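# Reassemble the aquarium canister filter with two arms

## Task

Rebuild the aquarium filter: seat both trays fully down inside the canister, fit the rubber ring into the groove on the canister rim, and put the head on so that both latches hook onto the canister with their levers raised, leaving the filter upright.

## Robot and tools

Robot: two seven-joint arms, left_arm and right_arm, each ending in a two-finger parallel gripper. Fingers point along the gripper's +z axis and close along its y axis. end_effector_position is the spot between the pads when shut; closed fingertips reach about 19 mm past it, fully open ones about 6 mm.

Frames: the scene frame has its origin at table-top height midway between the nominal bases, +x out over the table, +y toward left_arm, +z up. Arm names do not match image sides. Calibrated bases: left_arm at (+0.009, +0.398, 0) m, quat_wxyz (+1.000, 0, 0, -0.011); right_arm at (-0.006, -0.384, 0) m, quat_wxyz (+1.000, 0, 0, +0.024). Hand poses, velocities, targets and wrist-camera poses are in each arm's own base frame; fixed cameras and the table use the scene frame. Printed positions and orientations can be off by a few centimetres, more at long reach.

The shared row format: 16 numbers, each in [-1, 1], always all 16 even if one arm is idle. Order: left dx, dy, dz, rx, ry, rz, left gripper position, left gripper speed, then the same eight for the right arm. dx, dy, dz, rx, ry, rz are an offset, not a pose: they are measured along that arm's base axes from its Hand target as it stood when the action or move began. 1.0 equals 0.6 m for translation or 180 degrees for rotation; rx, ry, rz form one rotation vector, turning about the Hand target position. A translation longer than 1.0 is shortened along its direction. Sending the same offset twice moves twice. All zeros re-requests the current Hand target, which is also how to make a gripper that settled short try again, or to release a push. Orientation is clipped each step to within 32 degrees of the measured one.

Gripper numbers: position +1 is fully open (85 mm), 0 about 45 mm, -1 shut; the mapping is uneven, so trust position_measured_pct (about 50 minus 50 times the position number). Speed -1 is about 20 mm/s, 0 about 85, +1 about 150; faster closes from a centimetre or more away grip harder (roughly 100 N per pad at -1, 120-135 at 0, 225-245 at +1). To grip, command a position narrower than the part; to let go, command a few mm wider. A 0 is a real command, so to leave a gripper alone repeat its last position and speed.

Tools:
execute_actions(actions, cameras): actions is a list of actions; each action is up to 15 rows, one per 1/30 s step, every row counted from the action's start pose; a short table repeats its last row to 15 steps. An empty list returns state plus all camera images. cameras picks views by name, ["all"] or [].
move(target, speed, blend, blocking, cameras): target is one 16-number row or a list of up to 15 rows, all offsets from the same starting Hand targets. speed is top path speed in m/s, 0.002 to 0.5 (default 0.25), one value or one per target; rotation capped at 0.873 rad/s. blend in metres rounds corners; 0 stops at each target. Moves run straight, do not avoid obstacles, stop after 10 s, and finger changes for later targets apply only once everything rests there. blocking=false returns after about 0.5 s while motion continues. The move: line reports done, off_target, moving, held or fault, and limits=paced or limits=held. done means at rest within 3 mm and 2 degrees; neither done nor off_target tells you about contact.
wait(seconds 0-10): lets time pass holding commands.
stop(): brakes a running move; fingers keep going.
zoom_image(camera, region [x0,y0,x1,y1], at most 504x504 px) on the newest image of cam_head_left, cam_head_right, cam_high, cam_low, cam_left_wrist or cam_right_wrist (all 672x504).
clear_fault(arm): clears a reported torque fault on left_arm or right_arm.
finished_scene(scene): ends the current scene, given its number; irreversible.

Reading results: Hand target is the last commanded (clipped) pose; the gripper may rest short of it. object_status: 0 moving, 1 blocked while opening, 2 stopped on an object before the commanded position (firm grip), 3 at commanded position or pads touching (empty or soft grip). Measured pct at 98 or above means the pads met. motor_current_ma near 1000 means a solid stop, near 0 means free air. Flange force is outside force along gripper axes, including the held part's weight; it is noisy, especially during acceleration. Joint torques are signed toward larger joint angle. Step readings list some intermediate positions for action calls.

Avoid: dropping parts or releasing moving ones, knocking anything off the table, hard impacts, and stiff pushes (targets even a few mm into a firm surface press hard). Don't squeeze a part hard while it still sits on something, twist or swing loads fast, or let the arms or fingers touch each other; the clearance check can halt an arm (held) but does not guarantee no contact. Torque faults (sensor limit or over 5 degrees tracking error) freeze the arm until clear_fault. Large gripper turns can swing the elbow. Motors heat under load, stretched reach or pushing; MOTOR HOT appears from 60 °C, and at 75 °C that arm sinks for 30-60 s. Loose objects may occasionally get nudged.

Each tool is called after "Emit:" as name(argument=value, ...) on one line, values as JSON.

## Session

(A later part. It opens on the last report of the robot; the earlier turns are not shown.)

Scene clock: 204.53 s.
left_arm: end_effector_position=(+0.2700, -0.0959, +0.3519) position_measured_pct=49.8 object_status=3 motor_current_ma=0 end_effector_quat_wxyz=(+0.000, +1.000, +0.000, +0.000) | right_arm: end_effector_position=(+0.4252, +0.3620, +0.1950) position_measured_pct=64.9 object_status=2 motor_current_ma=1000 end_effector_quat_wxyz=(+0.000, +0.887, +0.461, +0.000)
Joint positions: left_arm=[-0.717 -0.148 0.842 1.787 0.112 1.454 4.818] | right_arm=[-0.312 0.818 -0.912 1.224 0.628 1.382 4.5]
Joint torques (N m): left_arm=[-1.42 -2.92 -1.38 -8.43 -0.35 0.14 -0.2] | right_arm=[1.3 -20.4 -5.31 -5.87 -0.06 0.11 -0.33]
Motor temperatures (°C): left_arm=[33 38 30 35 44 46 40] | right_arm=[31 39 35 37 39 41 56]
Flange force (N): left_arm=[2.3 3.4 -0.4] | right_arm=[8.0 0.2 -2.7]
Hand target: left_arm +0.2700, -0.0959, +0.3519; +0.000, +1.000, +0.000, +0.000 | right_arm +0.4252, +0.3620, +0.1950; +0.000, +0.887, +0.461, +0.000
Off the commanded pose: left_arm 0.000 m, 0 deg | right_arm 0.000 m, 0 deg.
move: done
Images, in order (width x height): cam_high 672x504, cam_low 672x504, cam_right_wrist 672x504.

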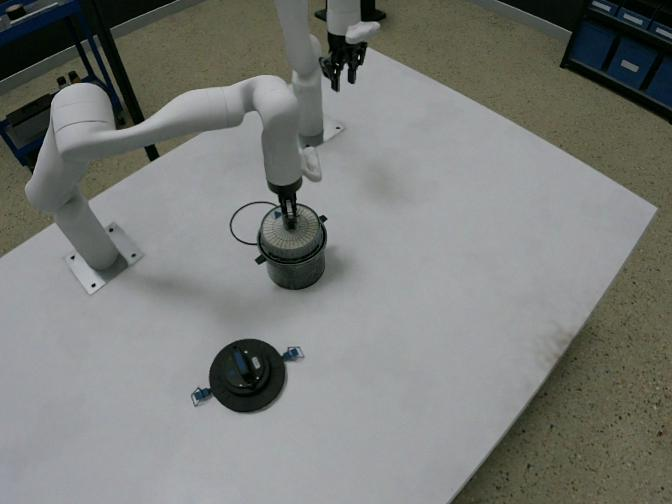

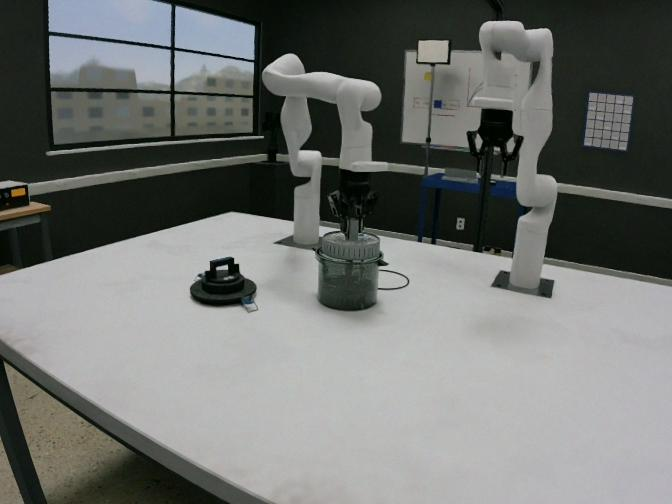

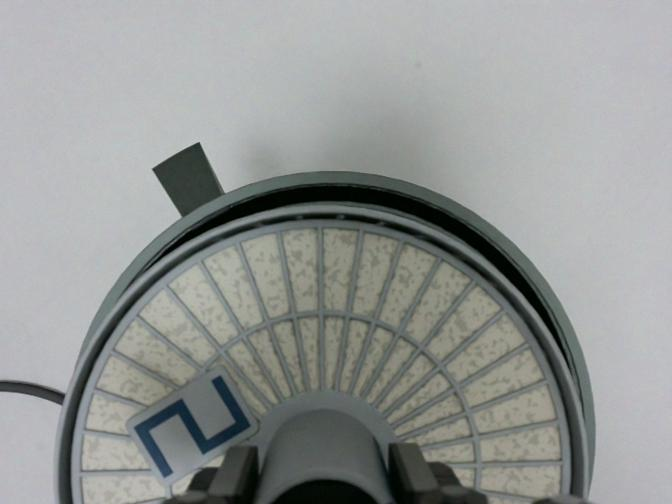

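Emit:
move(target=[0,0,0,0,0,0,0,0,0.0053,-0.0032,-0.015,0,0,0,-0.9,-1], speed=0.05, cameras=["cam_right_wrist","cam_low","cam_high"])

Emit:
zoom_image(camera="cam_low", region=[290, 200, 410, 320])

Emit:
zoom_image(camera="cam_high", region=[240, 180, 350, 300])

Scene clock: 213.47 s.
left_arm: end_effector_position=(+0.2700, -0.0959, +0.3519) position_measured_pct=49.8 object_status=3 motor_current_ma=0 end_effector_quat_wxyz=(+0.000, +1.000, +0.000, +0.000) | right_arm: end_effector_position=(+0.4283, +0.3600, +0.1858) position_measured_pct=64.9 object_status=2 motor_current_ma=1000 end_effector_quat_wxyz=(+0.000, +0.887, +0.461, +0.000)
Joint positions: left_arm=[-0.717 -0.148 0.842 1.787 0.112 1.454 4.818] | right_arm=[-0.307 0.829 -0.908 1.235 0.636 1.364 4.501]
Joint torques (N m): left_arm=[-1.39 -2.9 -1.32 -8.43 -0.37 0.13 -0.15] | right_arm=[1.49 -21.55 -5.63 -6.31 -0.02 0.09 -0.33]
Motor temperatures (°C): left_arm=[33 38 30 35 44 46 40] | right_arm=[31 39 35 37 39 41 56]
Flange force (N): left_arm=[1.8 3.0 -0.5] | right_arm=[8.3 0.0 -0.7]
Hand target: left_arm +0.2700, -0.0959, +0.3519; +0.000, +1.000, +0.000, +0.000 | right_arm +0.4283, +0.3600, +0.1860; +0.000, +0.887, +0.461, +0.000
Off the commanded pose: left_arm 0.000 m, 0 deg | right_arm 0.000 m, 0 deg.
move: done
Images, in order (width x height): cam_high 672x504, cam_low 672x504, cam_right_wrist 672x504.

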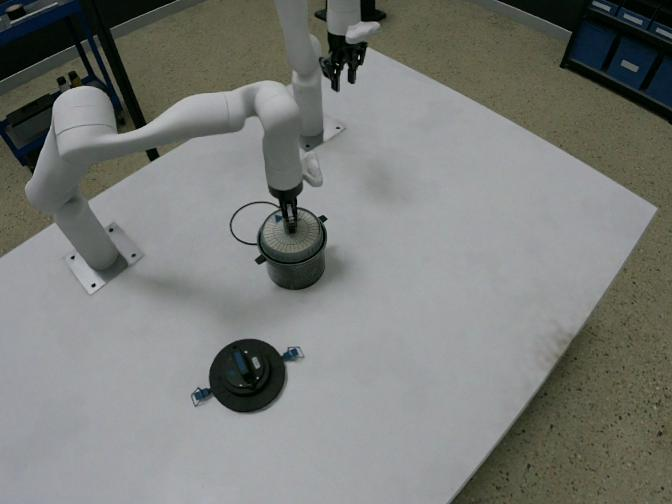

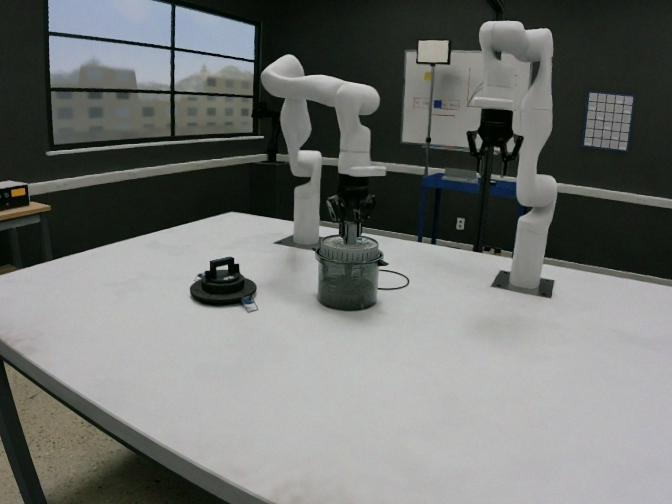

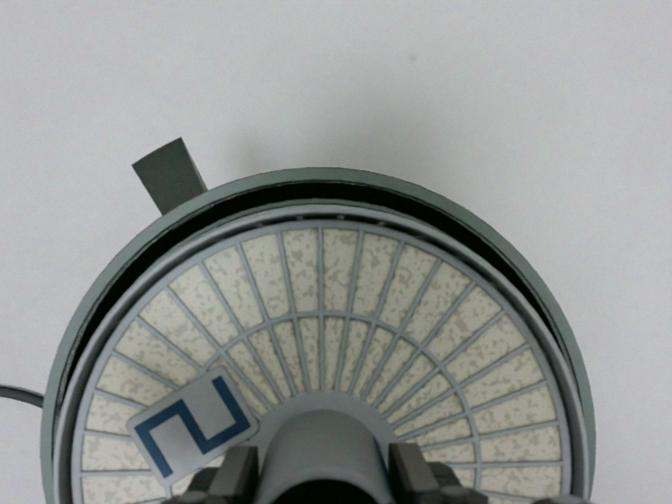

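Scaled by 4.200 from the camera's 672x504 image, which has a finer 960x720 frame.

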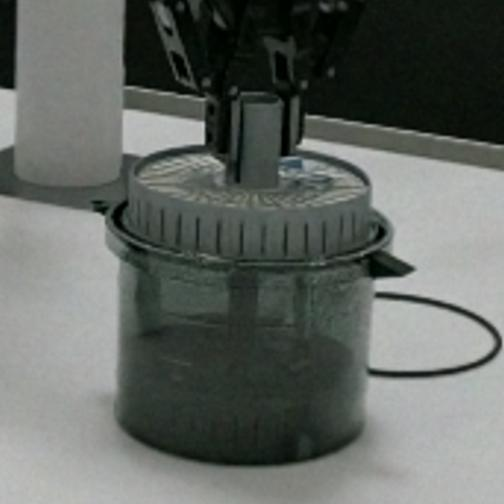

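Scaled by 4.200 from the camera's 672x504 image, which has a finer 960x720 frame.

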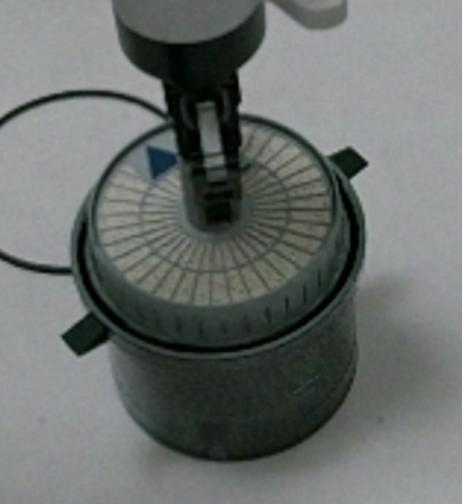

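Emit:
move(target=[0,0,0,0,0,0,0,0,-0.001,0.0007,-0.0083,0,0,0,-0.9,-1], speed=0.03, cameras=["cam_right_wrist"])

Scene clock: 219.33 s.
left_arm: end_effector_position=(+0.2700, -0.0959, +0.3519) position_measured_pct=49.8 object_status=3 motor_current_ma=0 end_effector_quat_wxyz=(+0.000, +1.000, +0.000, +0.000) | right_arm: end_effector_position=(+0.4277, +0.3605, +0.1810) position_measured_pct=64.9 object_status=2 motor_current_ma=1000 end_effector_quat_wxyz=(+0.000, +0.887, +0.461, +0.000)
Joint positions: left_arm=[-0.717 -0.148 0.842 1.787 0.112 1.454 4.818] | right_arm=[-0.307 0.833 -0.906 1.244 0.64 1.353 4.496]
Joint torques (N m): left_arm=[-1.46 -2.9 -1.4 -8.44 -0.32 0.11 -0.17] | right_arm=[0.93 -20.37 -5.67 -5.72 -0.27 -0.04 -0.32]
Motor temperatures (°C): left_arm=[33 38 30 35 44 46 40] | right_arm=[31 39 35 37 39 41 56]
Flange force (N): left_arm=[2.2 3.4 -0.5] | right_arm=[7.6 0.8 -2.7]
Hand target: left_arm +0.2700, -0.0959, +0.3519; +0.000, +1.000, +0.000, +0.000 | right_arm +0.4277, +0.3605, +0.1810; +0.000, +0.887, +0.461, +0.000
Off the commanded pose: left_arm 0.000 m, 0 deg | right_arm 0.000 m, 0 deg.
move: done
Images, in order (width x height): cam_right_wrist 672x504.

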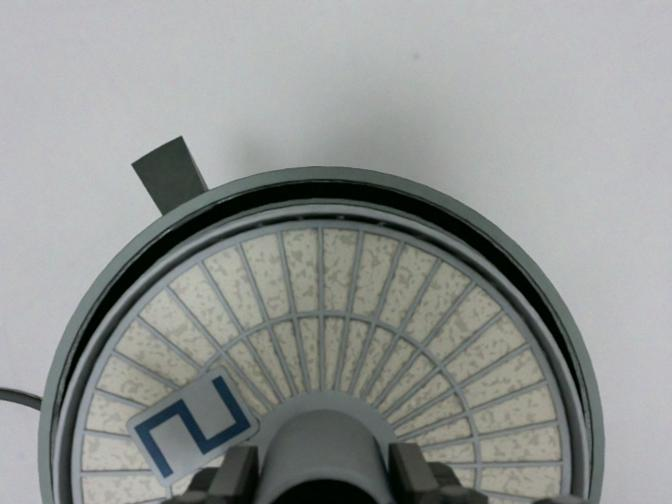

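Emit:
move(target=[0,0,0,0,0,0,0,0,0,0,-0.03,0,0,0,-0.9,-1], speed=0.03, cameras=["cam_right_wrist","cam_low"])

Emit:
zoom_image(camera="cam_low", region=[290, 200, 410, 320])

Scene clock: 222.33 s.
left_arm: end_effector_position=(+0.2700, -0.0959, +0.3519) position_measured_pct=49.8 object_status=3 motor_current_ma=0 end_effector_quat_wxyz=(+0.000, +1.000, +0.000, +0.000) | right_arm: end_effector_position=(+0.4277, +0.3605, +0.1630) position_measured_pct=64.9 object_status=2 motor_current_ma=1000 end_effector_quat_wxyz=(+0.000, +0.887, +0.461, +0.000)
Joint positions: left_arm=[-0.717 -0.148 0.842 1.787 0.112 1.454 4.818] | right_arm=[-0.306 0.852 -0.897 1.272 0.654 1.313 4.482]
Joint torques (N m): left_arm=[-1.43 -2.91 -1.38 -8.49 -0.35 0.13 -0.17] | right_arm=[1.18 -20.56 -5.59 -5.59 -0.14 0.06 -0.33]
Motor temperatures (°C): left_arm=[33 38 30 35 44 46 40] | right_arm=[31 39 35 37 39 41 56]
Flange force (N): left_arm=[2.0 3.3 -0.3] | right_arm=[7.7 0.4 -2.3]
Hand target: left_arm +0.2700, -0.0959, +0.3519; +0.000, +1.000, +0.000, +0.000 | right_arm +0.4277, +0.3605, +0.1630; +0.000, +0.887, +0.461, +0.000
Off the commanded pose: left_arm 0.000 m, 0 deg | right_arm 0.000 m, 0 deg.
move: done
Images, in order (width x height): cam_low 672x504, cam_right_wrist 672x504.

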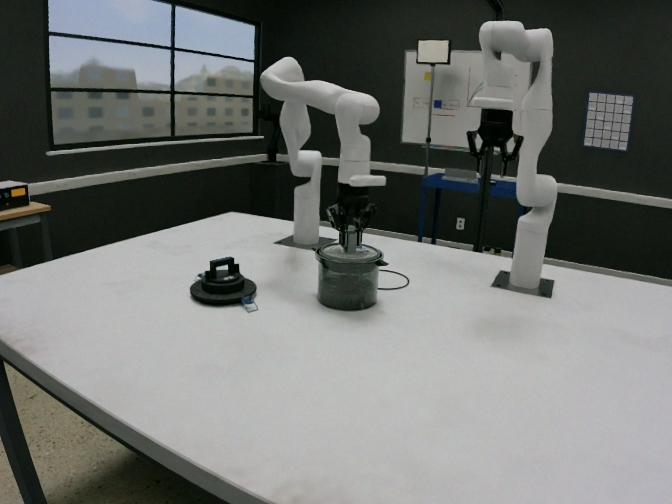

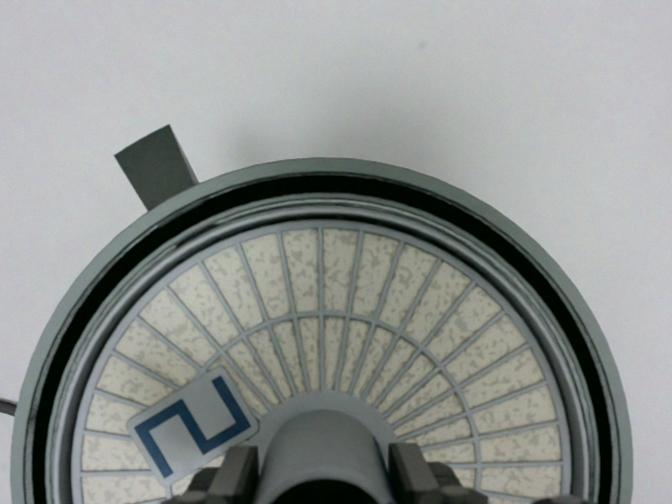

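Scaled by 4.200 from the camera's 672x504 image, which has a finer 960x720 frame.

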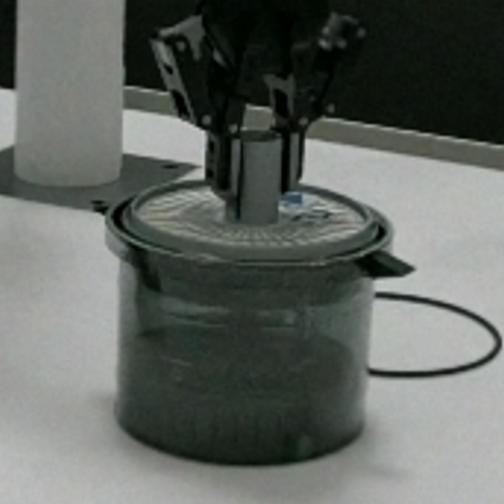

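Emit:
move(target=[0,0,0,0,0,0,0,0,0,0,-0.04,0,0,0,-0.9,-1], speed=0.03)

Emit:
move(target=[0,0,0,0,0,0,0,0,0,0,-0.022,0,0,0,-0.9,-1], speed=0.03, cameras=["cam_right_wrist"])

Scene clock: 225.73 s.
left_arm: end_effector_position=(+0.2700, -0.0959, +0.3519) position_measured_pct=49.8 object_status=3 motor_current_ma=0 end_effector_quat_wxyz=(+0.000, +1.000, +0.000, +0.000) | right_arm: end_effector_position=(+0.4277, +0.3605, +0.1390) position_measured_pct=64.9 object_status=2 motor_current_ma=1000 end_effector_quat_wxyz=(+0.000, +0.887, +0.461, +0.000)
Joint positions: left_arm=[-0.717 -0.148 0.842 1.787 0.112 1.454 4.818] | right_arm=[-0.307 0.879 -0.884 1.306 0.675 1.263 4.464]
Joint torques (N m): left_arm=[-1.44 -2.87 -1.36 -8.43 -0.33 0.14 -0.18] | right_arm=[1.3 -20.74 -5.59 -5.39 -0.09 0.1 -0.34]
Motor temperatures (°C): left_arm=[33 38 30 35 44 46 40] | right_arm=[31 39 35 37 39 41 56]
Flange force (N): left_arm=[2.0 3.3 -0.5] | right_arm=[7.7 0.2 -1.9]
Hand target: left_arm +0.2700, -0.0959, +0.3519; +0.000, +1.000, +0.000, +0.000 | right_arm +0.4277, +0.3605, +0.1390; +0.000, +0.887, +0.461, +0.000
Off the commanded pose: left_arm 0.000 m, 0 deg | right_arm 0.000 m, 0 deg.
move: done

Scene clock: 226.43 s.
left_arm: end_effector_position=(+0.2700, -0.0959, +0.3519) position_measured_pct=49.8 object_status=3 motor_current_ma=0 end_effector_quat_wxyz=(+0.000, +1.000, +0.000, +0.000) | right_arm: end_effector_position=(+0.4277, +0.3605, +0.1258) position_measured_pct=64.9 object_status=2 motor_current_ma=1000 end_effector_quat_wxyz=(+0.000, +0.887, +0.461, +0.000)
Joint positions: left_arm=[-0.717 -0.148 0.842 1.787 0.112 1.454 4.818] | right_arm=[-0.308 0.894 -0.876 1.322 0.688 1.235 4.454]
Joint torques (N m): left_arm=[-1.45 -2.93 -1.36 -8.45 -0.36 0.13 -0.21] | right_arm=[1.18 -20.8 -5.77 -5.22 -0.12 0.06 -0.32]
Motor temperatures (°C): left_arm=[33 38 30 35 44 46 40] | right_arm=[31 39 35 37 39 41 56]
Flange force (N): left_arm=[2.2 3.4 -0.4] | right_arm=[7.6 0.3 -1.7]
Hand target: left_arm +0.2700, -0.0959, +0.3519; +0.000, +1.000, +0.000, +0.000 | right_arm +0.4277, +0.3605, +0.1258; +0.000, +0.887, +0.461, +0.000
Off the commanded pose: left_arm 0.000 m, 0 deg | right_arm 0.000 m, 0 deg.
move: done
Images, in order (width x height): cam_right_wrist 672x504.

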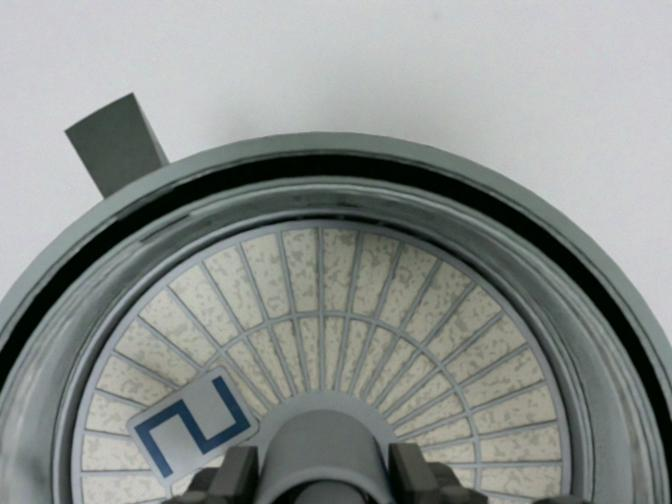

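Emit:
move(target=[0,0,0,0,0,0,0,0,0,0,-0.014,0,0,0,-0.9,-1], speed=0.02)

Emit:
move(target=[0,0,0,0,0,0,0,0,0,0,-0.008,0,0,0,-0.9,-1], speed=0.02)

Emit:
move(target=[0,0,0,0,0,0,0,0,0,0,-0.005,0,0,0,-0.9,-1], speed=0.02, cameras=["cam_right_wrist"])

Scene clock: 230.03 s.
left_arm: end_effector_position=(+0.2700, -0.0959, +0.3519) position_measured_pct=49.8 object_status=3 motor_current_ma=0 end_effector_quat_wxyz=(+0.000, +1.000, +0.000, +0.000) | right_arm: end_effector_position=(+0.4277, +0.3605, +0.1174) position_measured_pct=64.9 object_status=2 motor_current_ma=1000 end_effector_quat_wxyz=(+0.000, +0.887, +0.461, +0.000)
Joint positions: left_arm=[-0.717 -0.148 0.842 1.787 0.112 1.454 4.818] | right_arm=[-0.309 0.904 -0.871 1.332 0.696 1.218 4.448]
Joint torques (N m): left_arm=[-1.42 -2.93 -1.33 -8.45 -0.36 0.12 -0.13] | right_arm=[1.2 -20.9 -5.74 -5.28 -0.07 -0.02 -0.33]
Motor temperatures (°C): left_arm=[33 38 30 35 44 46 40] | right_arm=[31 39 35 37 39 41 56]
Flange force (N): left_arm=[1.8 3.0 -0.5] | right_arm=[7.2 0.2 -1.6]
Hand target: left_arm +0.2700, -0.0959, +0.3519; +0.000, +1.000, +0.000, +0.000 | right_arm +0.4277, +0.3605, +0.1174; +0.000, +0.887, +0.461, +0.000
Off the commanded pose: left_arm 0.000 m, 0 deg | right_arm 0.000 m, 0 deg.
move: done

Scene clock: 230.73 s.
left_arm: end_effector_position=(+0.2700, -0.0959, +0.3519) position_measured_pct=49.8 object_status=3 motor_current_ma=0 end_effector_quat_wxyz=(+0.000, +1.000, +0.000, +0.000) | right_arm: end_effector_position=(+0.4277, +0.3605, +0.1126) position_measured_pct=64.9 object_status=2 motor_current_ma=1000 end_effector_quat_wxyz=(+0.000, +0.887, +0.461, +0.000)
Joint positions: left_arm=[-0.717 -0.148 0.842 1.787 0.112 1.454 4.818] | right_arm=[-0.31 0.91 -0.868 1.337 0.7 1.209 4.444]
Joint torques (N m): left_arm=[-1.36 -2.89 -1.38 -8.47 -0.37 0.15 -0.19] | right_arm=[1.21 -20.89 -5.75 -5.2 -0.07 -0.02 -0.32]
Motor temperatures (°C): left_arm=[33 38 30 35 44 46 40] | right_arm=[31 39 35 37 39 41 56]
Flange force (N): left_arm=[2.0 3.3 -0.3] | right_arm=[7.2 0.2 -1.6]
Hand target: left_arm +0.2700, -0.0959, +0.3519; +0.000, +1.000, +0.000, +0.000 | right_arm +0.4277, +0.3605, +0.1126; +0.000, +0.887, +0.461, +0.000
Off the commanded pose: left_arm 0.000 m, 0 deg | right_arm 0.000 m, 0 deg.
move: done

Scene clock: 231.43 s.
left_arm: end_effector_position=(+0.2700, -0.0959, +0.3519) position_measured_pct=49.8 object_status=3 motor_current_ma=0 end_effector_quat_wxyz=(+0.000, +1.000, +0.000, +0.000) | right_arm: end_effector_position=(+0.4277, +0.3605, +0.1096) position_measured_pct=64.9 object_status=2 motor_current_ma=1000 end_effector_quat_wxyz=(+0.000, +0.887, +0.461, +0.000)
Joint positions: left_arm=[-0.717 -0.148 0.842 1.787 0.112 1.454 4.818] | right_arm=[-0.31 0.914 -0.866 1.341 0.703 1.203 4.442]
Joint torques (N m): left_arm=[-1.44 -2.88 -1.3 -8.48 -0.37 0.13 -0.19] | right_arm=[1.17 -19.91 -5.48 -5.09 0.03 -0.31 -0.31]
Motor temperatures (°C): left_arm=[33 38 30 35 44 46 40] | right_arm=[31 39 35 37 39 41 56]
Flange force (N): left_arm=[1.7 3.1 -0.4] | right_arm=[6.2 -0.1 -3.8]
Hand target: left_arm +0.2700, -0.0959, +0.3519; +0.000, +1.000, +0.000, +0.000 | right_arm +0.4277, +0.3605, +0.1096; +0.000, +0.887, +0.461, +0.000
Off the commanded pose: left_arm 0.000 m, 0 deg | right_arm 0.000 m, 0 deg.
move: done
Images, in order (width x height): cam_right_wrist 672x504.

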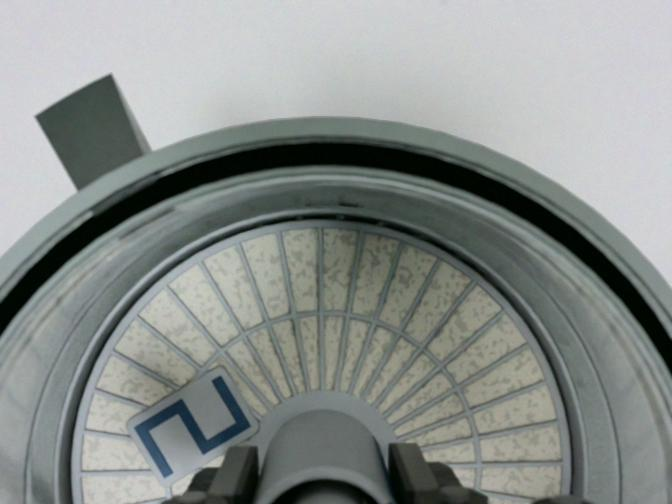

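Emit:
move(target=[0,0,0,0,0,0,0,0,0,0,-0.0025,0,0,0,-0.9,-1], speed=0.02)

Emit:
move(target=[0,0,0,0,0,0,0,0,0,0,-0.0025,0,0,0,-0.9,-1], speed=0.02)

Scene clock: 234.20 s.
left_arm: end_effector_position=(+0.2700, -0.0959, +0.3519) position_measured_pct=49.8 object_status=3 motor_current_ma=0 end_effector_quat_wxyz=(+0.000, +1.000, +0.000, +0.000) | right_arm: end_effector_position=(+0.4278, +0.3605, +0.1082) position_measured_pct=64.9 object_status=2 motor_current_ma=1000 end_effector_quat_wxyz=(+0.000, +0.887, +0.461, +0.000)
Joint positions: left_arm=[-0.717 -0.148 0.842 1.787 0.112 1.454 4.818] | right_arm=[-0.31 0.916 -0.865 1.342 0.705 1.2 4.441]
Joint torques (N m): left_arm=[-1.39 -2.89 -1.33 -8.44 -0.36 0.13 -0.15] | right_arm=[0.9 -9.68 -2.1 -2.47 0.59 -1.76 -0.3]
Motor temperatures (°C): left_arm=[33 38 30 35 44 46 40] | right_arm=[31 39 35 37 39 41 56]
Flange force (N): left_arm=[1.8 3.0 -0.5] | right_arm=[0.9 -1.0 -25.0]
Hand target: left_arm +0.2700, -0.0959, +0.3519; +0.000, +1.000, +0.000, +0.000 | right_arm +0.4277, +0.3605, +0.1081; +0.000, +0.887, +0.461, +0.000
Off the commanded pose: left_arm 0.000 m, 0 deg | right_arm 0.000 m, 0 deg.
move: done

Scene clock: 234.90 s.
left_arm: end_effector_position=(+0.2700, -0.0959, +0.3519) position_measured_pct=49.8 object_status=3 motor_current_ma=0 end_effector_quat_wxyz=(+0.000, +1.000, +0.000, +0.000) | right_arm: end_effector_position=(+0.4278, +0.3605, +0.1067) position_measured_pct=64.9 object_status=2 motor_current_ma=1000 end_effector_quat_wxyz=(+0.000, +0.887, +0.461, +0.000)
Joint positions: left_arm=[-0.717 -0.148 0.842 1.787 0.112 1.454 4.818] | right_arm=[-0.31 0.917 -0.864 1.344 0.706 1.197 4.44]
Joint torques (N m): left_arm=[-1.41 -2.9 -1.4 -8.44 -0.34 0.14 -0.15] | right_arm=[-0.54 4.81 2.1 -0.61 2.19 -5.96 -0.32]
Motor temperatures (°C): left_arm=[33 38 30 35 44 46 40] | right_arm=[31 39 35 37 39 41 56]
Flange force (N): left_arm=[2.1 3.3 -0.4] | right_arm=[-11.8 -1.6 -58.1]
Hand target: left_arm +0.2700, -0.0959, +0.3519; +0.000, +1.000, +0.000, +0.000 | right_arm +0.4277, +0.3605, +0.1066; +0.000, +0.887, +0.461, +0.000
Off the commanded pose: left_arm 0.000 m, 0 deg | right_arm 0.000 m, 0 deg.
move: done

Emit:
move(target=[0,0,0,0,0,0,0,0,0,0,0.003,0,0,0,-0.9,-1], speed=0.02)

Emit:
move(target=[0,0,0,0,0,0,0,0,0,0,0,0,0,0,0.05,-1])

Emit:
move(target=[0,0,0,0,0,0,0,0,0,0,0.35,0,0,-0.3056,0.05,1], speed=0.15, cameras=["cam_right_wrist","cam_low"])

Emit:
zoom_image(camera="cam_low", region=[300, 230, 400, 320])

Emit:
zoom_image(camera="cam_right_wrist", region=[150, 170, 500, 490])

Scene clock: 241.00 s.
left_arm: end_effector_position=(+0.2700, -0.0959, +0.3519) position_measured_pct=49.8 object_status=3 motor_current_ma=0 end_effector_quat_wxyz=(+0.000, +1.000, +0.000, +0.000) | right_arm: end_effector_position=(+0.4277, +0.3605, +0.1084) position_measured_pct=64.9 object_status=2 motor_current_ma=1000 end_effector_quat_wxyz=(+0.000, +0.887, +0.461, +0.000)
Joint positions: left_arm=[-0.717 -0.148 0.842 1.787 0.112 1.454 4.818] | right_arm=[-0.31 0.915 -0.865 1.342 0.704 1.2 4.441]
Joint torques (N m): left_arm=[-1.42 -2.87 -1.36 -8.45 -0.32 0.12 -0.2] | right_arm=[1.16 -10.98 -2.39 -2.46 0.41 -1.21 -0.24]
Motor temperatures (°C): left_arm=[33 38 30 35 44 46 40] | right_arm=[31 39 35 37 39 41 56]
Flange force (N): left_arm=[2.0 3.3 -0.4] | right_arm=[2.6 -1.1 -21.9]
Hand target: left_arm +0.2700, -0.0959, +0.3519; +0.000, +1.000, +0.000, +0.000 | right_arm +0.4277, +0.3605, +0.1084; +0.000, +0.887, +0.461, +0.000
Off the commanded pose: left_arm 0.000 m, 0 deg | right_arm 0.000 m, 0 deg.
move: done

Scene clock: 242.03 s.
left_arm: end_effector_position=(+0.2700, -0.0959, +0.3519) position_measured_pct=49.8 object_status=3 motor_current_ma=0 end_effector_quat_wxyz=(+0.000, +1.000, +0.000, +0.000) | right_arm: end_effector_position=(+0.4278, +0.3605, +0.1084) position_measured_pct=47.6 object_status=0 motor_current_ma=0 end_effector_quat_wxyz=(+0.000, +0.887, +0.461, +0.000)
Joint positions: left_arm=[-0.717 -0.148 0.842 1.787 0.112 1.454 4.818] | right_arm=[-0.31 0.915 -0.865 1.342 0.704 1.2 4.441]
Joint torques (N m): left_arm=[-1.41 -2.93 -1.32 -8.43 -0.35 0.14 -0.2] | right_arm=[1.28 -20.34 -5.49 -4.83 -0.08 0.1 -0.32]
Motor temperatures (°C): left_arm=[33 38 30 35 44 46 40] | right_arm=[31 39 35 37 39 41 56]
Flange force (N): left_arm=[2.1 3.3 -0.5] | right_arm=[7.4 0.1 -2.6]
Hand target: left_arm +0.2700, -0.0959, +0.3519; +0.000, +1.000, +0.000, +0.000 | right_arm +0.4277, +0.3605, +0.1084; +0.000, +0.887, +0.461, +0.000
Off the commanded pose: left_arm 0.000 m, 0 deg | right_arm 0.000 m, 0 deg.
move: done

Scene clock: 245.57 s.
left_arm: end_effector_position=(+0.2700, -0.0959, +0.3519) position_measured_pct=49.8 object_status=3 motor_current_ma=0 end_effector_quat_wxyz=(+0.000, +1.000, +0.000, +0.000) | right_arm: end_effector_position=(+0.4277, +0.3605, +0.3185) position_measured_pct=47.6 object_status=3 motor_current_ma=0 end_effector_quat_wxyz=(+0.000, +1.000, -0.001, +0.000)
Joint positions: left_arm=[-0.717 -0.148 0.842 1.787 0.112 1.454 4.818] | right_arm=[-0.438 0.692 -0.727 0.924 0.44 1.655 3.712]
Joint torques (N m): left_arm=[-1.38 -2.88 -1.34 -8.39 -0.36 0.11 -0.15] | right_arm=[1.28 -19.74 -3.27 -6.53 -0.05 0.14 -0.32]
Motor temperatures (°C): left_arm=[33 38 30 35 44 46 40] | right_arm=[31 39 35 37 39 41 56]
Flange force (N): left_arm=[1.9 3.1 -0.7] | right_arm=[5.4 -6.8 -6.3]
Hand target: left_arm +0.2700, -0.0959, +0.3519; +0.000, +1.000, +0.000, +0.000 | right_arm +0.4277, +0.3605, +0.3184; +0.000, +1.000, -0.001, +0.000
Off the commanded pose: left_arm 0.000 m, 0 deg | right_arm 0.000 m, 0 deg.
move: done
Images, in order (width x height): cam_low 672x504, cam_right_wrist 672x504.

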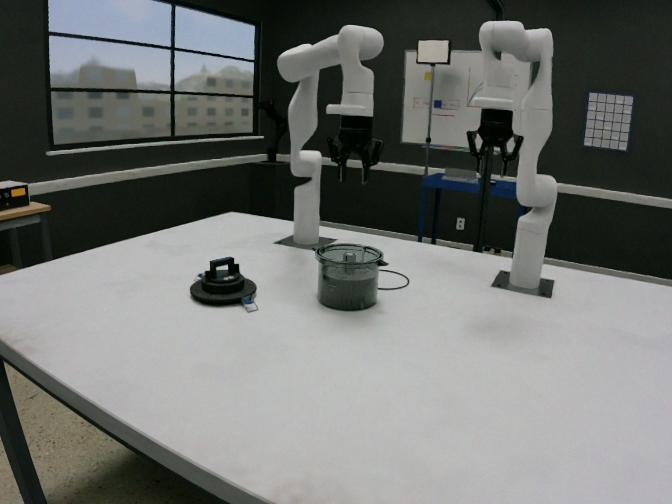

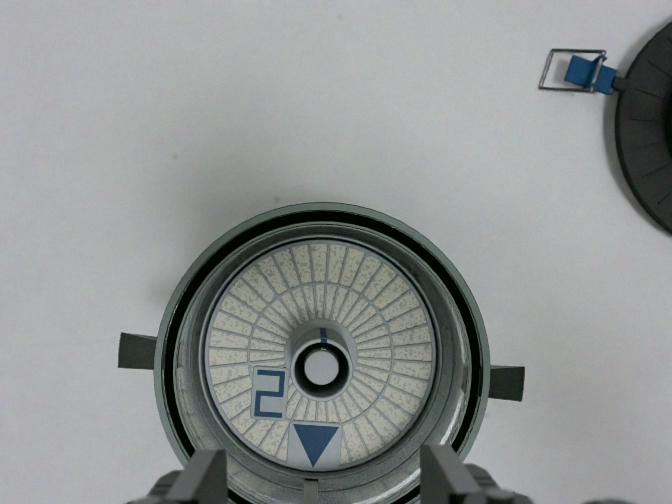

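Scaled by 5.040 from the camera's 672x504 image, which has a finer 960x720 frame.

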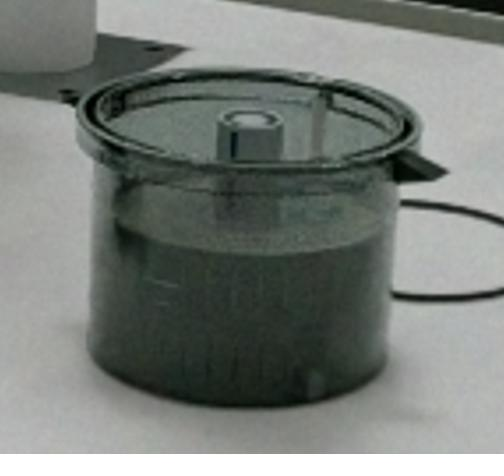

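Scaled by 1.440.

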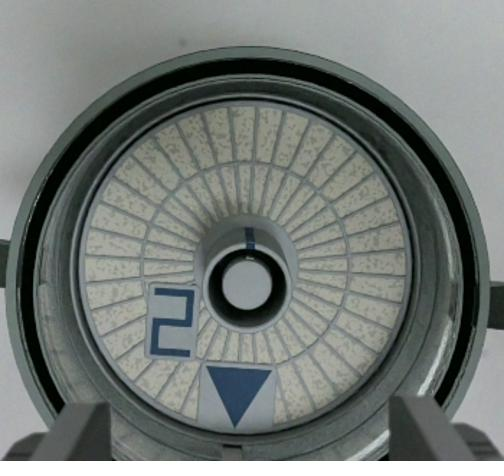

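Emit:
move(target=[-0.218,-0.48,-0.2,0,0,0.5,0,1,-0.1,-0.5,0,0,0,0,1,1], cameras=["cam_left_wrist","cam_head_left"])

Emit:
zoom_image(camera="cam_left_wrist", region=[200, 200, 672, 504])

Scene clock: 268.50 s.
left_arm: end_effector_position=(+0.1392, -0.3839, +0.2319) position_measured_pct=49.8 object_status=3 motor_current_ma=0 end_effector_quat_wxyz=(+0.000, +0.707, +0.707, +0.000) | right_arm: end_effector_position=(+0.3677, +0.0605, +0.3184) position_measured_pct=0.0 object_status=3 motor_current_ma=0 end_effector_quat_wxyz=(+0.000, +1.000, -0.001, +0.000)
Joint positions: left_arm=[-1.016 -0.809 1.489 1.761 0.807 1.497 6.644] | right_arm=[0.392 0.216 -0.767 1.622 0.153 1.366 4.317]
Joint torques (N m): left_arm=[-1.42 12.68 -6.81 -5.8 -0.42 0.21 -0.17] | right_arm=[1.26 -10.32 -1.79 -7.16 -0.07 0.12 -0.32]
Motor temperatures (°C): left_arm=[33 38 30 35 44 46 40] | right_arm=[31 39 35 37 39 41 56]
Flange force (N): left_arm=[0.1 -3.6 -0.7] | right_arm=[4.3 -2.1 -4.2]
Hand target: left_arm +0.1392, -0.3839, +0.2319; +0.000, +0.707, +0.707, +0.000 | right_arm +0.3677, +0.0605, +0.3184; +0.000, +1.000, -0.001, +0.000
Off the commanded pose: left_arm 0.000 m, 0 deg | right_arm 0.000 m, 0 deg.
move: done
Images, in order (width x height): cam_head_left 672x504, cam_left_wrist 672x504.

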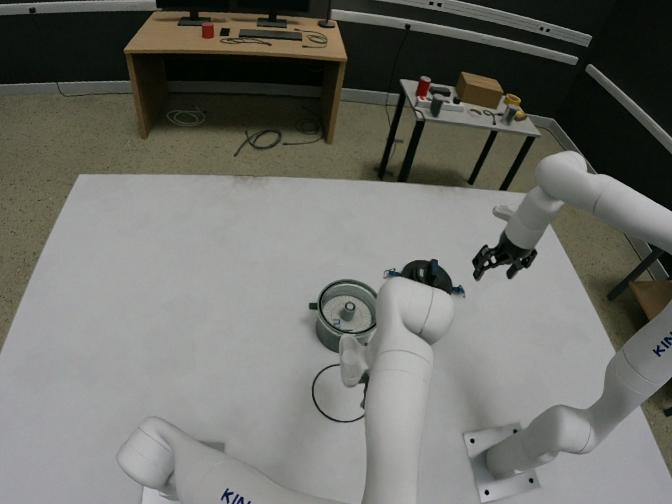

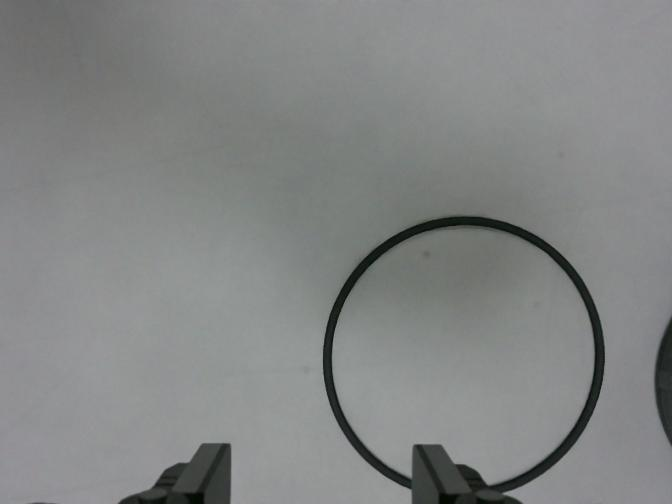

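Scaled by 1.068.

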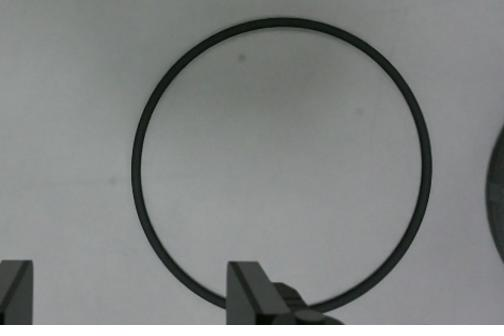

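Emit:
move(target=[[0.007,0.0015,0,0,0,0,-0.68,1,0,0,0,0,0,0,1,1],[0.007,0.0015,-0.27,0,0,0,-0.68,1,0,0,0,0,0,0,1,1]], speed=0.12, cameras=["cam_left_wrist","cam_low"])

Scene clock: 275.77 s.
left_arm: end_effector_position=(+0.1434, -0.3830, +0.0699) position_measured_pct=84.0 object_status=3 motor_current_ma=0 end_effector_quat_wxyz=(+0.000, +0.707, +0.707, +0.000) | right_arm: end_effector_position=(+0.3677, +0.0605, +0.3184) position_measured_pct=0.0 object_status=3 motor_current_ma=0 end_effector_quat_wxyz=(+0.000, +1.000, -0.001, +0.000)
Joint positions: left_arm=[-1.13 -1.033 1.748 1.985 1.121 1.218 6.439] | right_arm=[0.392 0.216 -0.767 1.622 0.153 1.366 4.317]
Joint torques (N m): left_arm=[-1.39 14.73 -7.34 -3.29 -0.44 0.18 -0.2] | right_arm=[1.3 -10.3 -1.77 -7.13 -0.07 0.11 -0.34]
Motor temperatures (°C): left_arm=[33 38 30 35 44 46 40] | right_arm=[31 39 35 37 39 41 56]
Flange force (N): left_arm=[-1.0 -3.7 -0.3] | right_arm=[4.4 -2.2 -4.3]
Hand target: left_arm +0.1434, -0.3830, +0.0699; +0.000, +0.707, +0.707, +0.000 | right_arm +0.3677, +0.0605, +0.3184; +0.000, +1.000, -0.001, +0.000
Off the commanded pose: left_arm 0.000 m, 0 deg | right_arm 0.000 m, 0 deg.
move: done
Images, in order (width x height): cam_low 672x504, cam_left_wrist 672x504.

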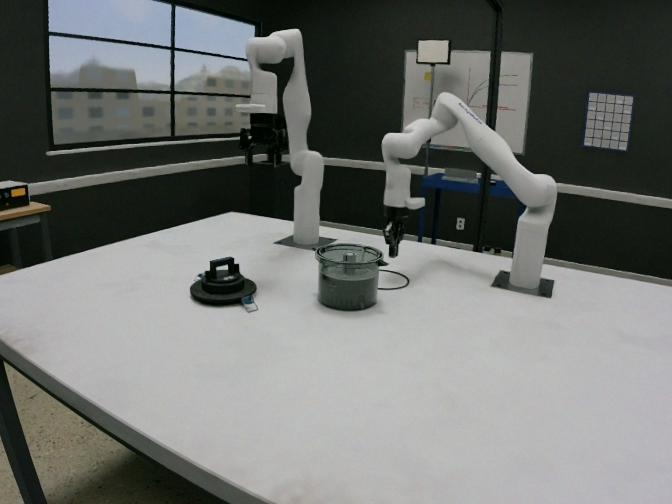

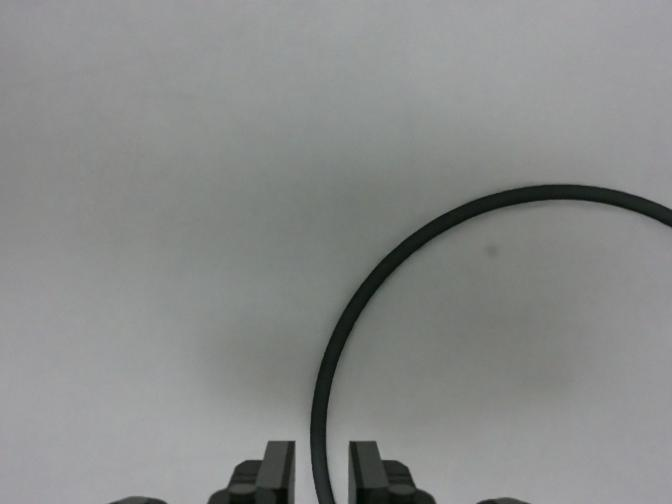

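Emit:
move(target=[0,0,-0.075,0,0,0,-0.68,1,0,0,0,0,0,0,1,1], speed=0.06)

Emit:
move(target=[0,0,-0.005,0,0,0,-0.68,1,0,0,0,0,0,0,1,1], speed=0.01)

Emit:
move(target=[0,0,-0.002,0,0,0,-0.68,1,0,0,0,0,0,0,1,1], speed=0.01, cameras=["cam_left_wrist","cam_low"])

Emit:
zoom_image(camera="cam_low", region=[350, 200, 440, 300])

Scene clock: 280.40 s.
left_arm: end_effector_position=(+0.1434, -0.3831, +0.0249) position_measured_pct=84.0 object_status=3 motor_current_ma=0 end_effector_quat_wxyz=(+0.000, +0.707, +0.707, +0.000) | right_arm: end_effector_position=(+0.3677, +0.0605, +0.3184) position_measured_pct=0.0 object_status=3 motor_current_ma=0 end_effector_quat_wxyz=(+0.000, +1.000, -0.001, +0.000)
Joint positions: left_arm=[-1.163 -1.109 1.83 2.012 1.232 1.161 6.382] | right_arm=[0.392 0.216 -0.767 1.622 0.153 1.366 4.317]
Joint torques (N m): left_arm=[-1.43 15.24 -7.37 -2.41 -0.42 0.17 -0.17] | right_arm=[1.27 -10.28 -1.75 -7.14 -0.07 0.13 -0.31]
Motor temperatures (°C): left_arm=[33 38 30 35 44 46 40] | right_arm=[31 39 35 37 39 41 56]
Flange force (N): left_arm=[-0.8 -3.8 -0.3] | right_arm=[4.3 -2.2 -4.2]
Hand target: left_arm +0.1434, -0.3830, +0.0249; +0.000, +0.707, +0.707, +0.000 | right_arm +0.3677, +0.0605, +0.3184; +0.000, +1.000, -0.001, +0.000
Off the commanded pose: left_arm 0.000 m, 0 deg | right_arm 0.000 m, 0 deg.
move: done

Scene clock: 281.10 s.
left_arm: end_effector_position=(+0.1434, -0.3830, +0.0219) position_measured_pct=84.0 object_status=3 motor_current_ma=0 end_effector_quat_wxyz=(+0.000, +0.707, +0.707, +0.000) | right_arm: end_effector_position=(+0.3677, +0.0605, +0.3184) position_measured_pct=0.0 object_status=3 motor_current_ma=0 end_effector_quat_wxyz=(+0.000, +1.000, -0.001, +0.000)
Joint positions: left_arm=[-1.165 -1.114 1.836 2.013 1.239 1.157 6.378] | right_arm=[0.392 0.216 -0.767 1.622 0.153 1.366 4.317]
Joint torques (N m): left_arm=[-1.46 15.29 -7.33 -2.39 -0.43 0.2 -0.17] | right_arm=[1.31 -10.3 -1.76 -7.12 -0.06 0.1 -0.33]
Motor temperatures (°C): left_arm=[33 38 30 35 44 46 40] | right_arm=[31 39 35 37 39 41 56]
Flange force (N): left_arm=[-0.7 -4.0 -0.3] | right_arm=[4.5 -2.2 -4.3]
Hand target: left_arm +0.1434, -0.3830, +0.0219; +0.000, +0.707, +0.707, +0.000 | right_arm +0.3677, +0.0605, +0.3184; +0.000, +1.000, -0.001, +0.000
Off the commanded pose: left_arm 0.000 m, 0 deg | right_arm 0.000 m, 0 deg.
move: done

Scene clock: 281.80 s.
left_arm: end_effector_position=(+0.1434, -0.3830, +0.0207) position_measured_pct=84.0 object_status=3 motor_current_ma=0 end_effector_quat_wxyz=(+0.000, +0.707, +0.707, +0.000) | right_arm: end_effector_position=(+0.3677, +0.0605, +0.3184) position_measured_pct=0.0 object_status=3 motor_current_ma=0 end_effector_quat_wxyz=(+0.000, +1.000, -0.001, +0.000)
Joint positions: left_arm=[-1.166 -1.116 1.838 2.013 1.242 1.156 6.377] | right_arm=[0.392 0.216 -0.767 1.622 0.153 1.366 4.317]
Joint torques (N m): left_arm=[-1.4 15.27 -7.36 -2.39 -0.4 0.17 -0.19] | right_arm=[1.32 -10.32 -1.76 -7.14 -0.06 0.11 -0.34]
Motor temperatures (°C): left_arm=[33 38 30 35 44 46 40] | right_arm=[31 39 35 37 39 41 56]
Flange force (N): left_arm=[-0.7 -3.8 -0.4] | right_arm=[4.4 -2.3 -4.3]
Hand target: left_arm +0.1434, -0.3830, +0.0207; +0.000, +0.707, +0.707, +0.000 | right_arm +0.3677, +0.0605, +0.3184; +0.000, +1.000, -0.001, +0.000
Off the commanded pose: left_arm 0.000 m, 0 deg | right_arm 0.000 m, 0 deg.
move: done
Images, in order (width x height): cam_low 672x504, cam_left_wrist 672x504.

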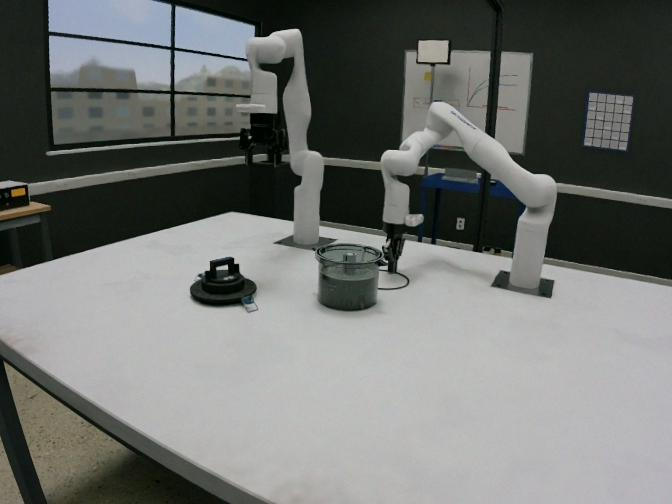

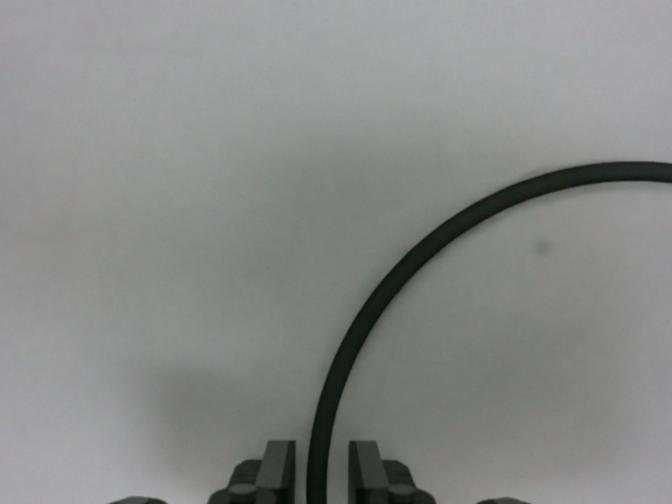

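Scaled by 5.040 from the camera's 672x504 image, which has a finer 960x720 frame.

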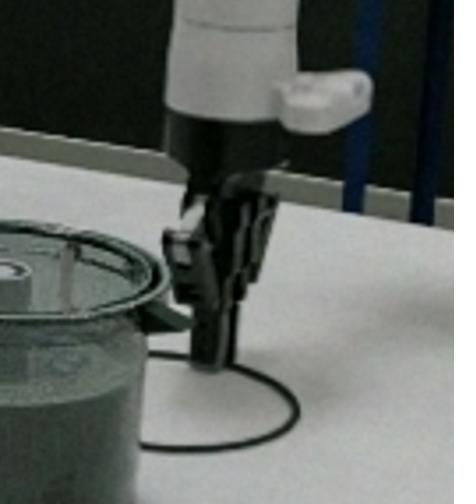

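Emit:
move(target=[-0.0015,0,0,0,0,0,-0.68,1,0,0,0,0,0,0,1,1], speed=0.02)

Emit:
move(target=[0,0,0,0,0,0,-0.92,-1,0,0,0,0,0,0,1,1])

Emit:
move(target=[0,0,0.08,0,0,0,-0.92,-1,0,0,0,0,0,0,1,1], speed=0.05, cameras=["cam_left_wrist","cam_low","cam_high"])

Emit:
zoom_image(camera="cam_low", region=[330, 200, 440, 310])

Emit:
zoom_image(camera="cam_high", region=[200, 150, 350, 300])

Scene clock: 287.40 s.
left_arm: end_effector_position=(+0.1425, -0.3830, +0.0207) position_measured_pct=84.0 object_status=3 motor_current_ma=0 end_effector_quat_wxyz=(+0.000, +0.707, +0.707, +0.000) | right_arm: end_effector_position=(+0.3677, +0.0605, +0.3184) position_measured_pct=0.0 object_status=3 motor_current_ma=0 end_effector_quat_wxyz=(+0.000, +1.000, -0.001, +0.000)
Joint positions: left_arm=[-1.164 -1.116 1.838 2.015 1.243 1.156 6.378] | right_arm=[0.392 0.216 -0.767 1.622 0.153 1.366 4.317]
Joint torques (N m): left_arm=[-1.37 15.26 -7.34 -2.34 -0.41 0.19 -0.18] | right_arm=[1.28 -10.27 -1.75 -7.14 -0.05 0.11 -0.33]
Motor temperatures (°C): left_arm=[33 38 30 35 44 46 40] | right_arm=[31 39 35 37 39 41 56]
Flange force (N): left_arm=[-0.8 -3.7 -0.3] | right_arm=[4.2 -2.1 -4.3]
Hand target: left_arm +0.1425, -0.3830, +0.0207; +0.000, +0.707, +0.707, +0.000 | right_arm +0.3677, +0.0605, +0.3184; +0.000, +1.000, -0.001, +0.000
Off the commanded pose: left_arm 0.000 m, 0 deg | right_arm 0.000 m, 0 deg.
move: done

Scene clock: 288.70 s.
left_arm: end_effector_position=(+0.1425, -0.3830, +0.0207) position_measured_pct=95.7 object_status=0 motor_current_ma=800 end_effector_quat_wxyz=(+0.000, +0.707, +0.707, +0.000) | right_arm: end_effector_position=(+0.3677, +0.0605, +0.3184) position_measured_pct=0.0 object_status=3 motor_current_ma=0 end_effector_quat_wxyz=(+0.000, +1.000, -0.001, +0.000)
Joint positions: left_arm=[-1.164 -1.116 1.838 2.015 1.243 1.156 6.378] | right_arm=[0.392 0.216 -0.767 1.622 0.153 1.366 4.317]
Joint torques (N m): left_arm=[-1.44 15 -7.17 -2.4 -0.35 0.1 -0.15] | right_arm=[1.28 -10.31 -1.77 -7.13 -0.05 0.12 -0.33]
Motor temperatures (°C): left_arm=[33 38 30 35 44 46 40] | right_arm=[31 39 35 37 39 41 56]
Flange force (N): left_arm=[-0.4 -4.0 -1.4] | right_arm=[4.4 -2.2 -4.3]
Hand target: left_arm +0.1425, -0.3830, +0.0207; +0.000, +0.707, +0.707, +0.000 | right_arm +0.3677, +0.0605, +0.3184; +0.000, +1.000, -0.001, +0.000
Off the commanded pose: left_arm 0.000 m, 0 deg | right_arm 0.000 m, 0 deg.
move: done

Scene clock: 289.93 s.
left_arm: end_effector_position=(+0.1425, -0.3830, +0.0687) position_measured_pct=95.7 object_status=3 motor_current_ma=760 end_effector_quat_wxyz=(+0.000, +0.707, +0.707, +0.000) | right_arm: end_effector_position=(+0.3677, +0.0605, +0.3184) position_measured_pct=0.0 object_status=3 motor_current_ma=0 end_effector_quat_wxyz=(+0.000, +1.000, -0.001, +0.000)
Joint positions: left_arm=[-1.129 -1.035 1.75 1.987 1.124 1.216 6.439] | right_arm=[0.392 0.216 -0.767 1.622 0.153 1.366 4.317]
Joint torques (N m): left_arm=[-1.41 14.7 -7.31 -3.36 -0.42 0.2 -0.16] | right_arm=[1.28 -10.28 -1.78 -7.17 -0.07 0.11 -0.33]
Motor temperatures (°C): left_arm=[33 38 30 35 44 46 40] | right_arm=[31 39 35 37 39 41 56]
Flange force (N): left_arm=[-0.5 -3.8 -0.3] | right_arm=[4.2 -2.1 -4.2]
Hand target: left_arm +0.1425, -0.3830, +0.0687; +0.000, +0.707, +0.707, +0.000 | right_arm +0.3677, +0.0605, +0.3184; +0.000, +1.000, -0.001, +0.000
Off the commanded pose: left_arm 0.000 m, 0 deg | right_arm 0.000 m, 0 deg.
move: done
Images, in order (width x height): cam_high 672x504, cam_low 672x504, cam_left_wrist 672x504.

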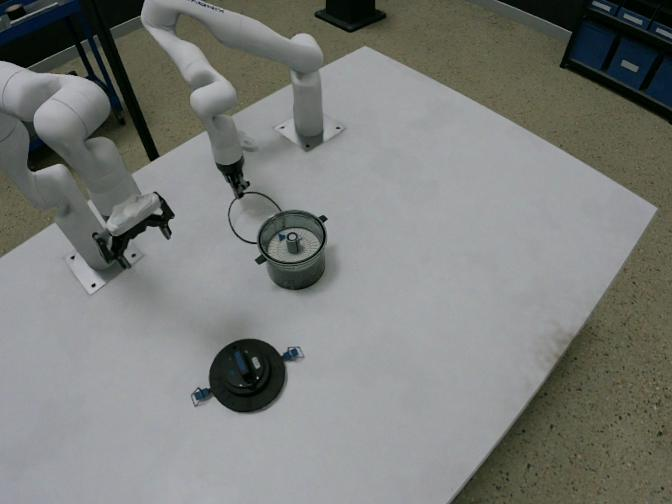

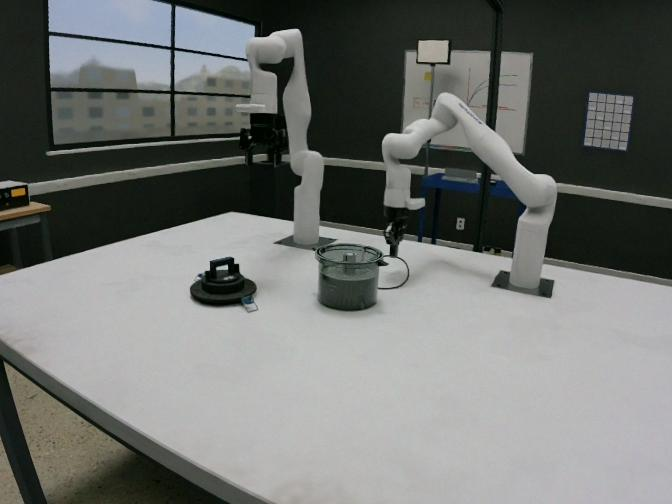

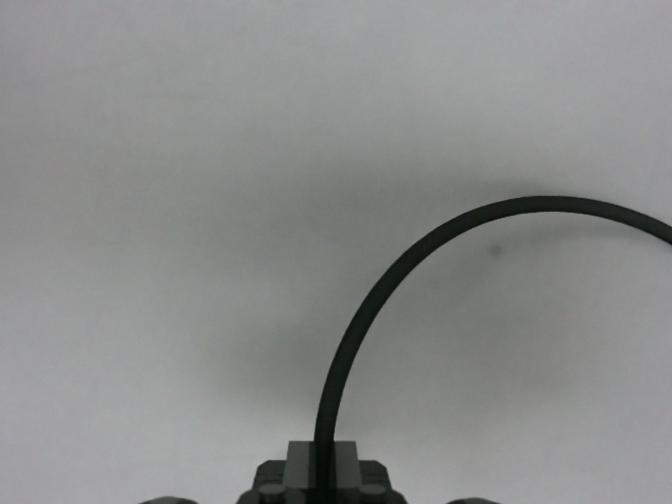

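Scaled by 4.582 from the camera's 672x504 image, which has a finer 960x720 frame.

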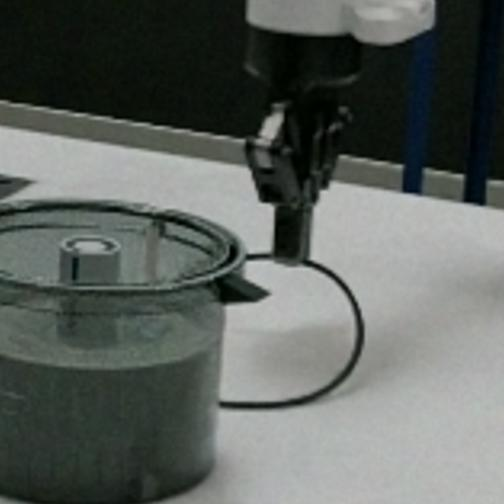

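Scaled by 3.360 from the camera's 672x504 image, which has a finer 960x720 frame.

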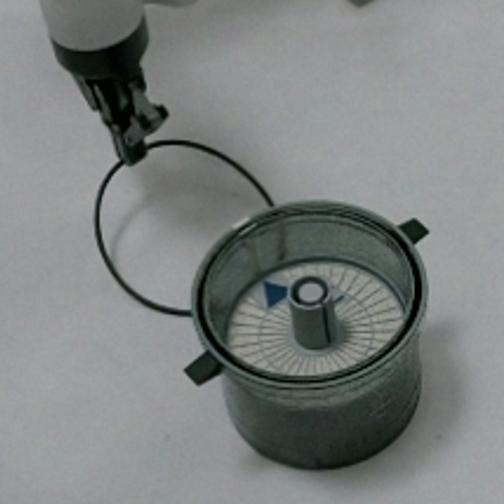

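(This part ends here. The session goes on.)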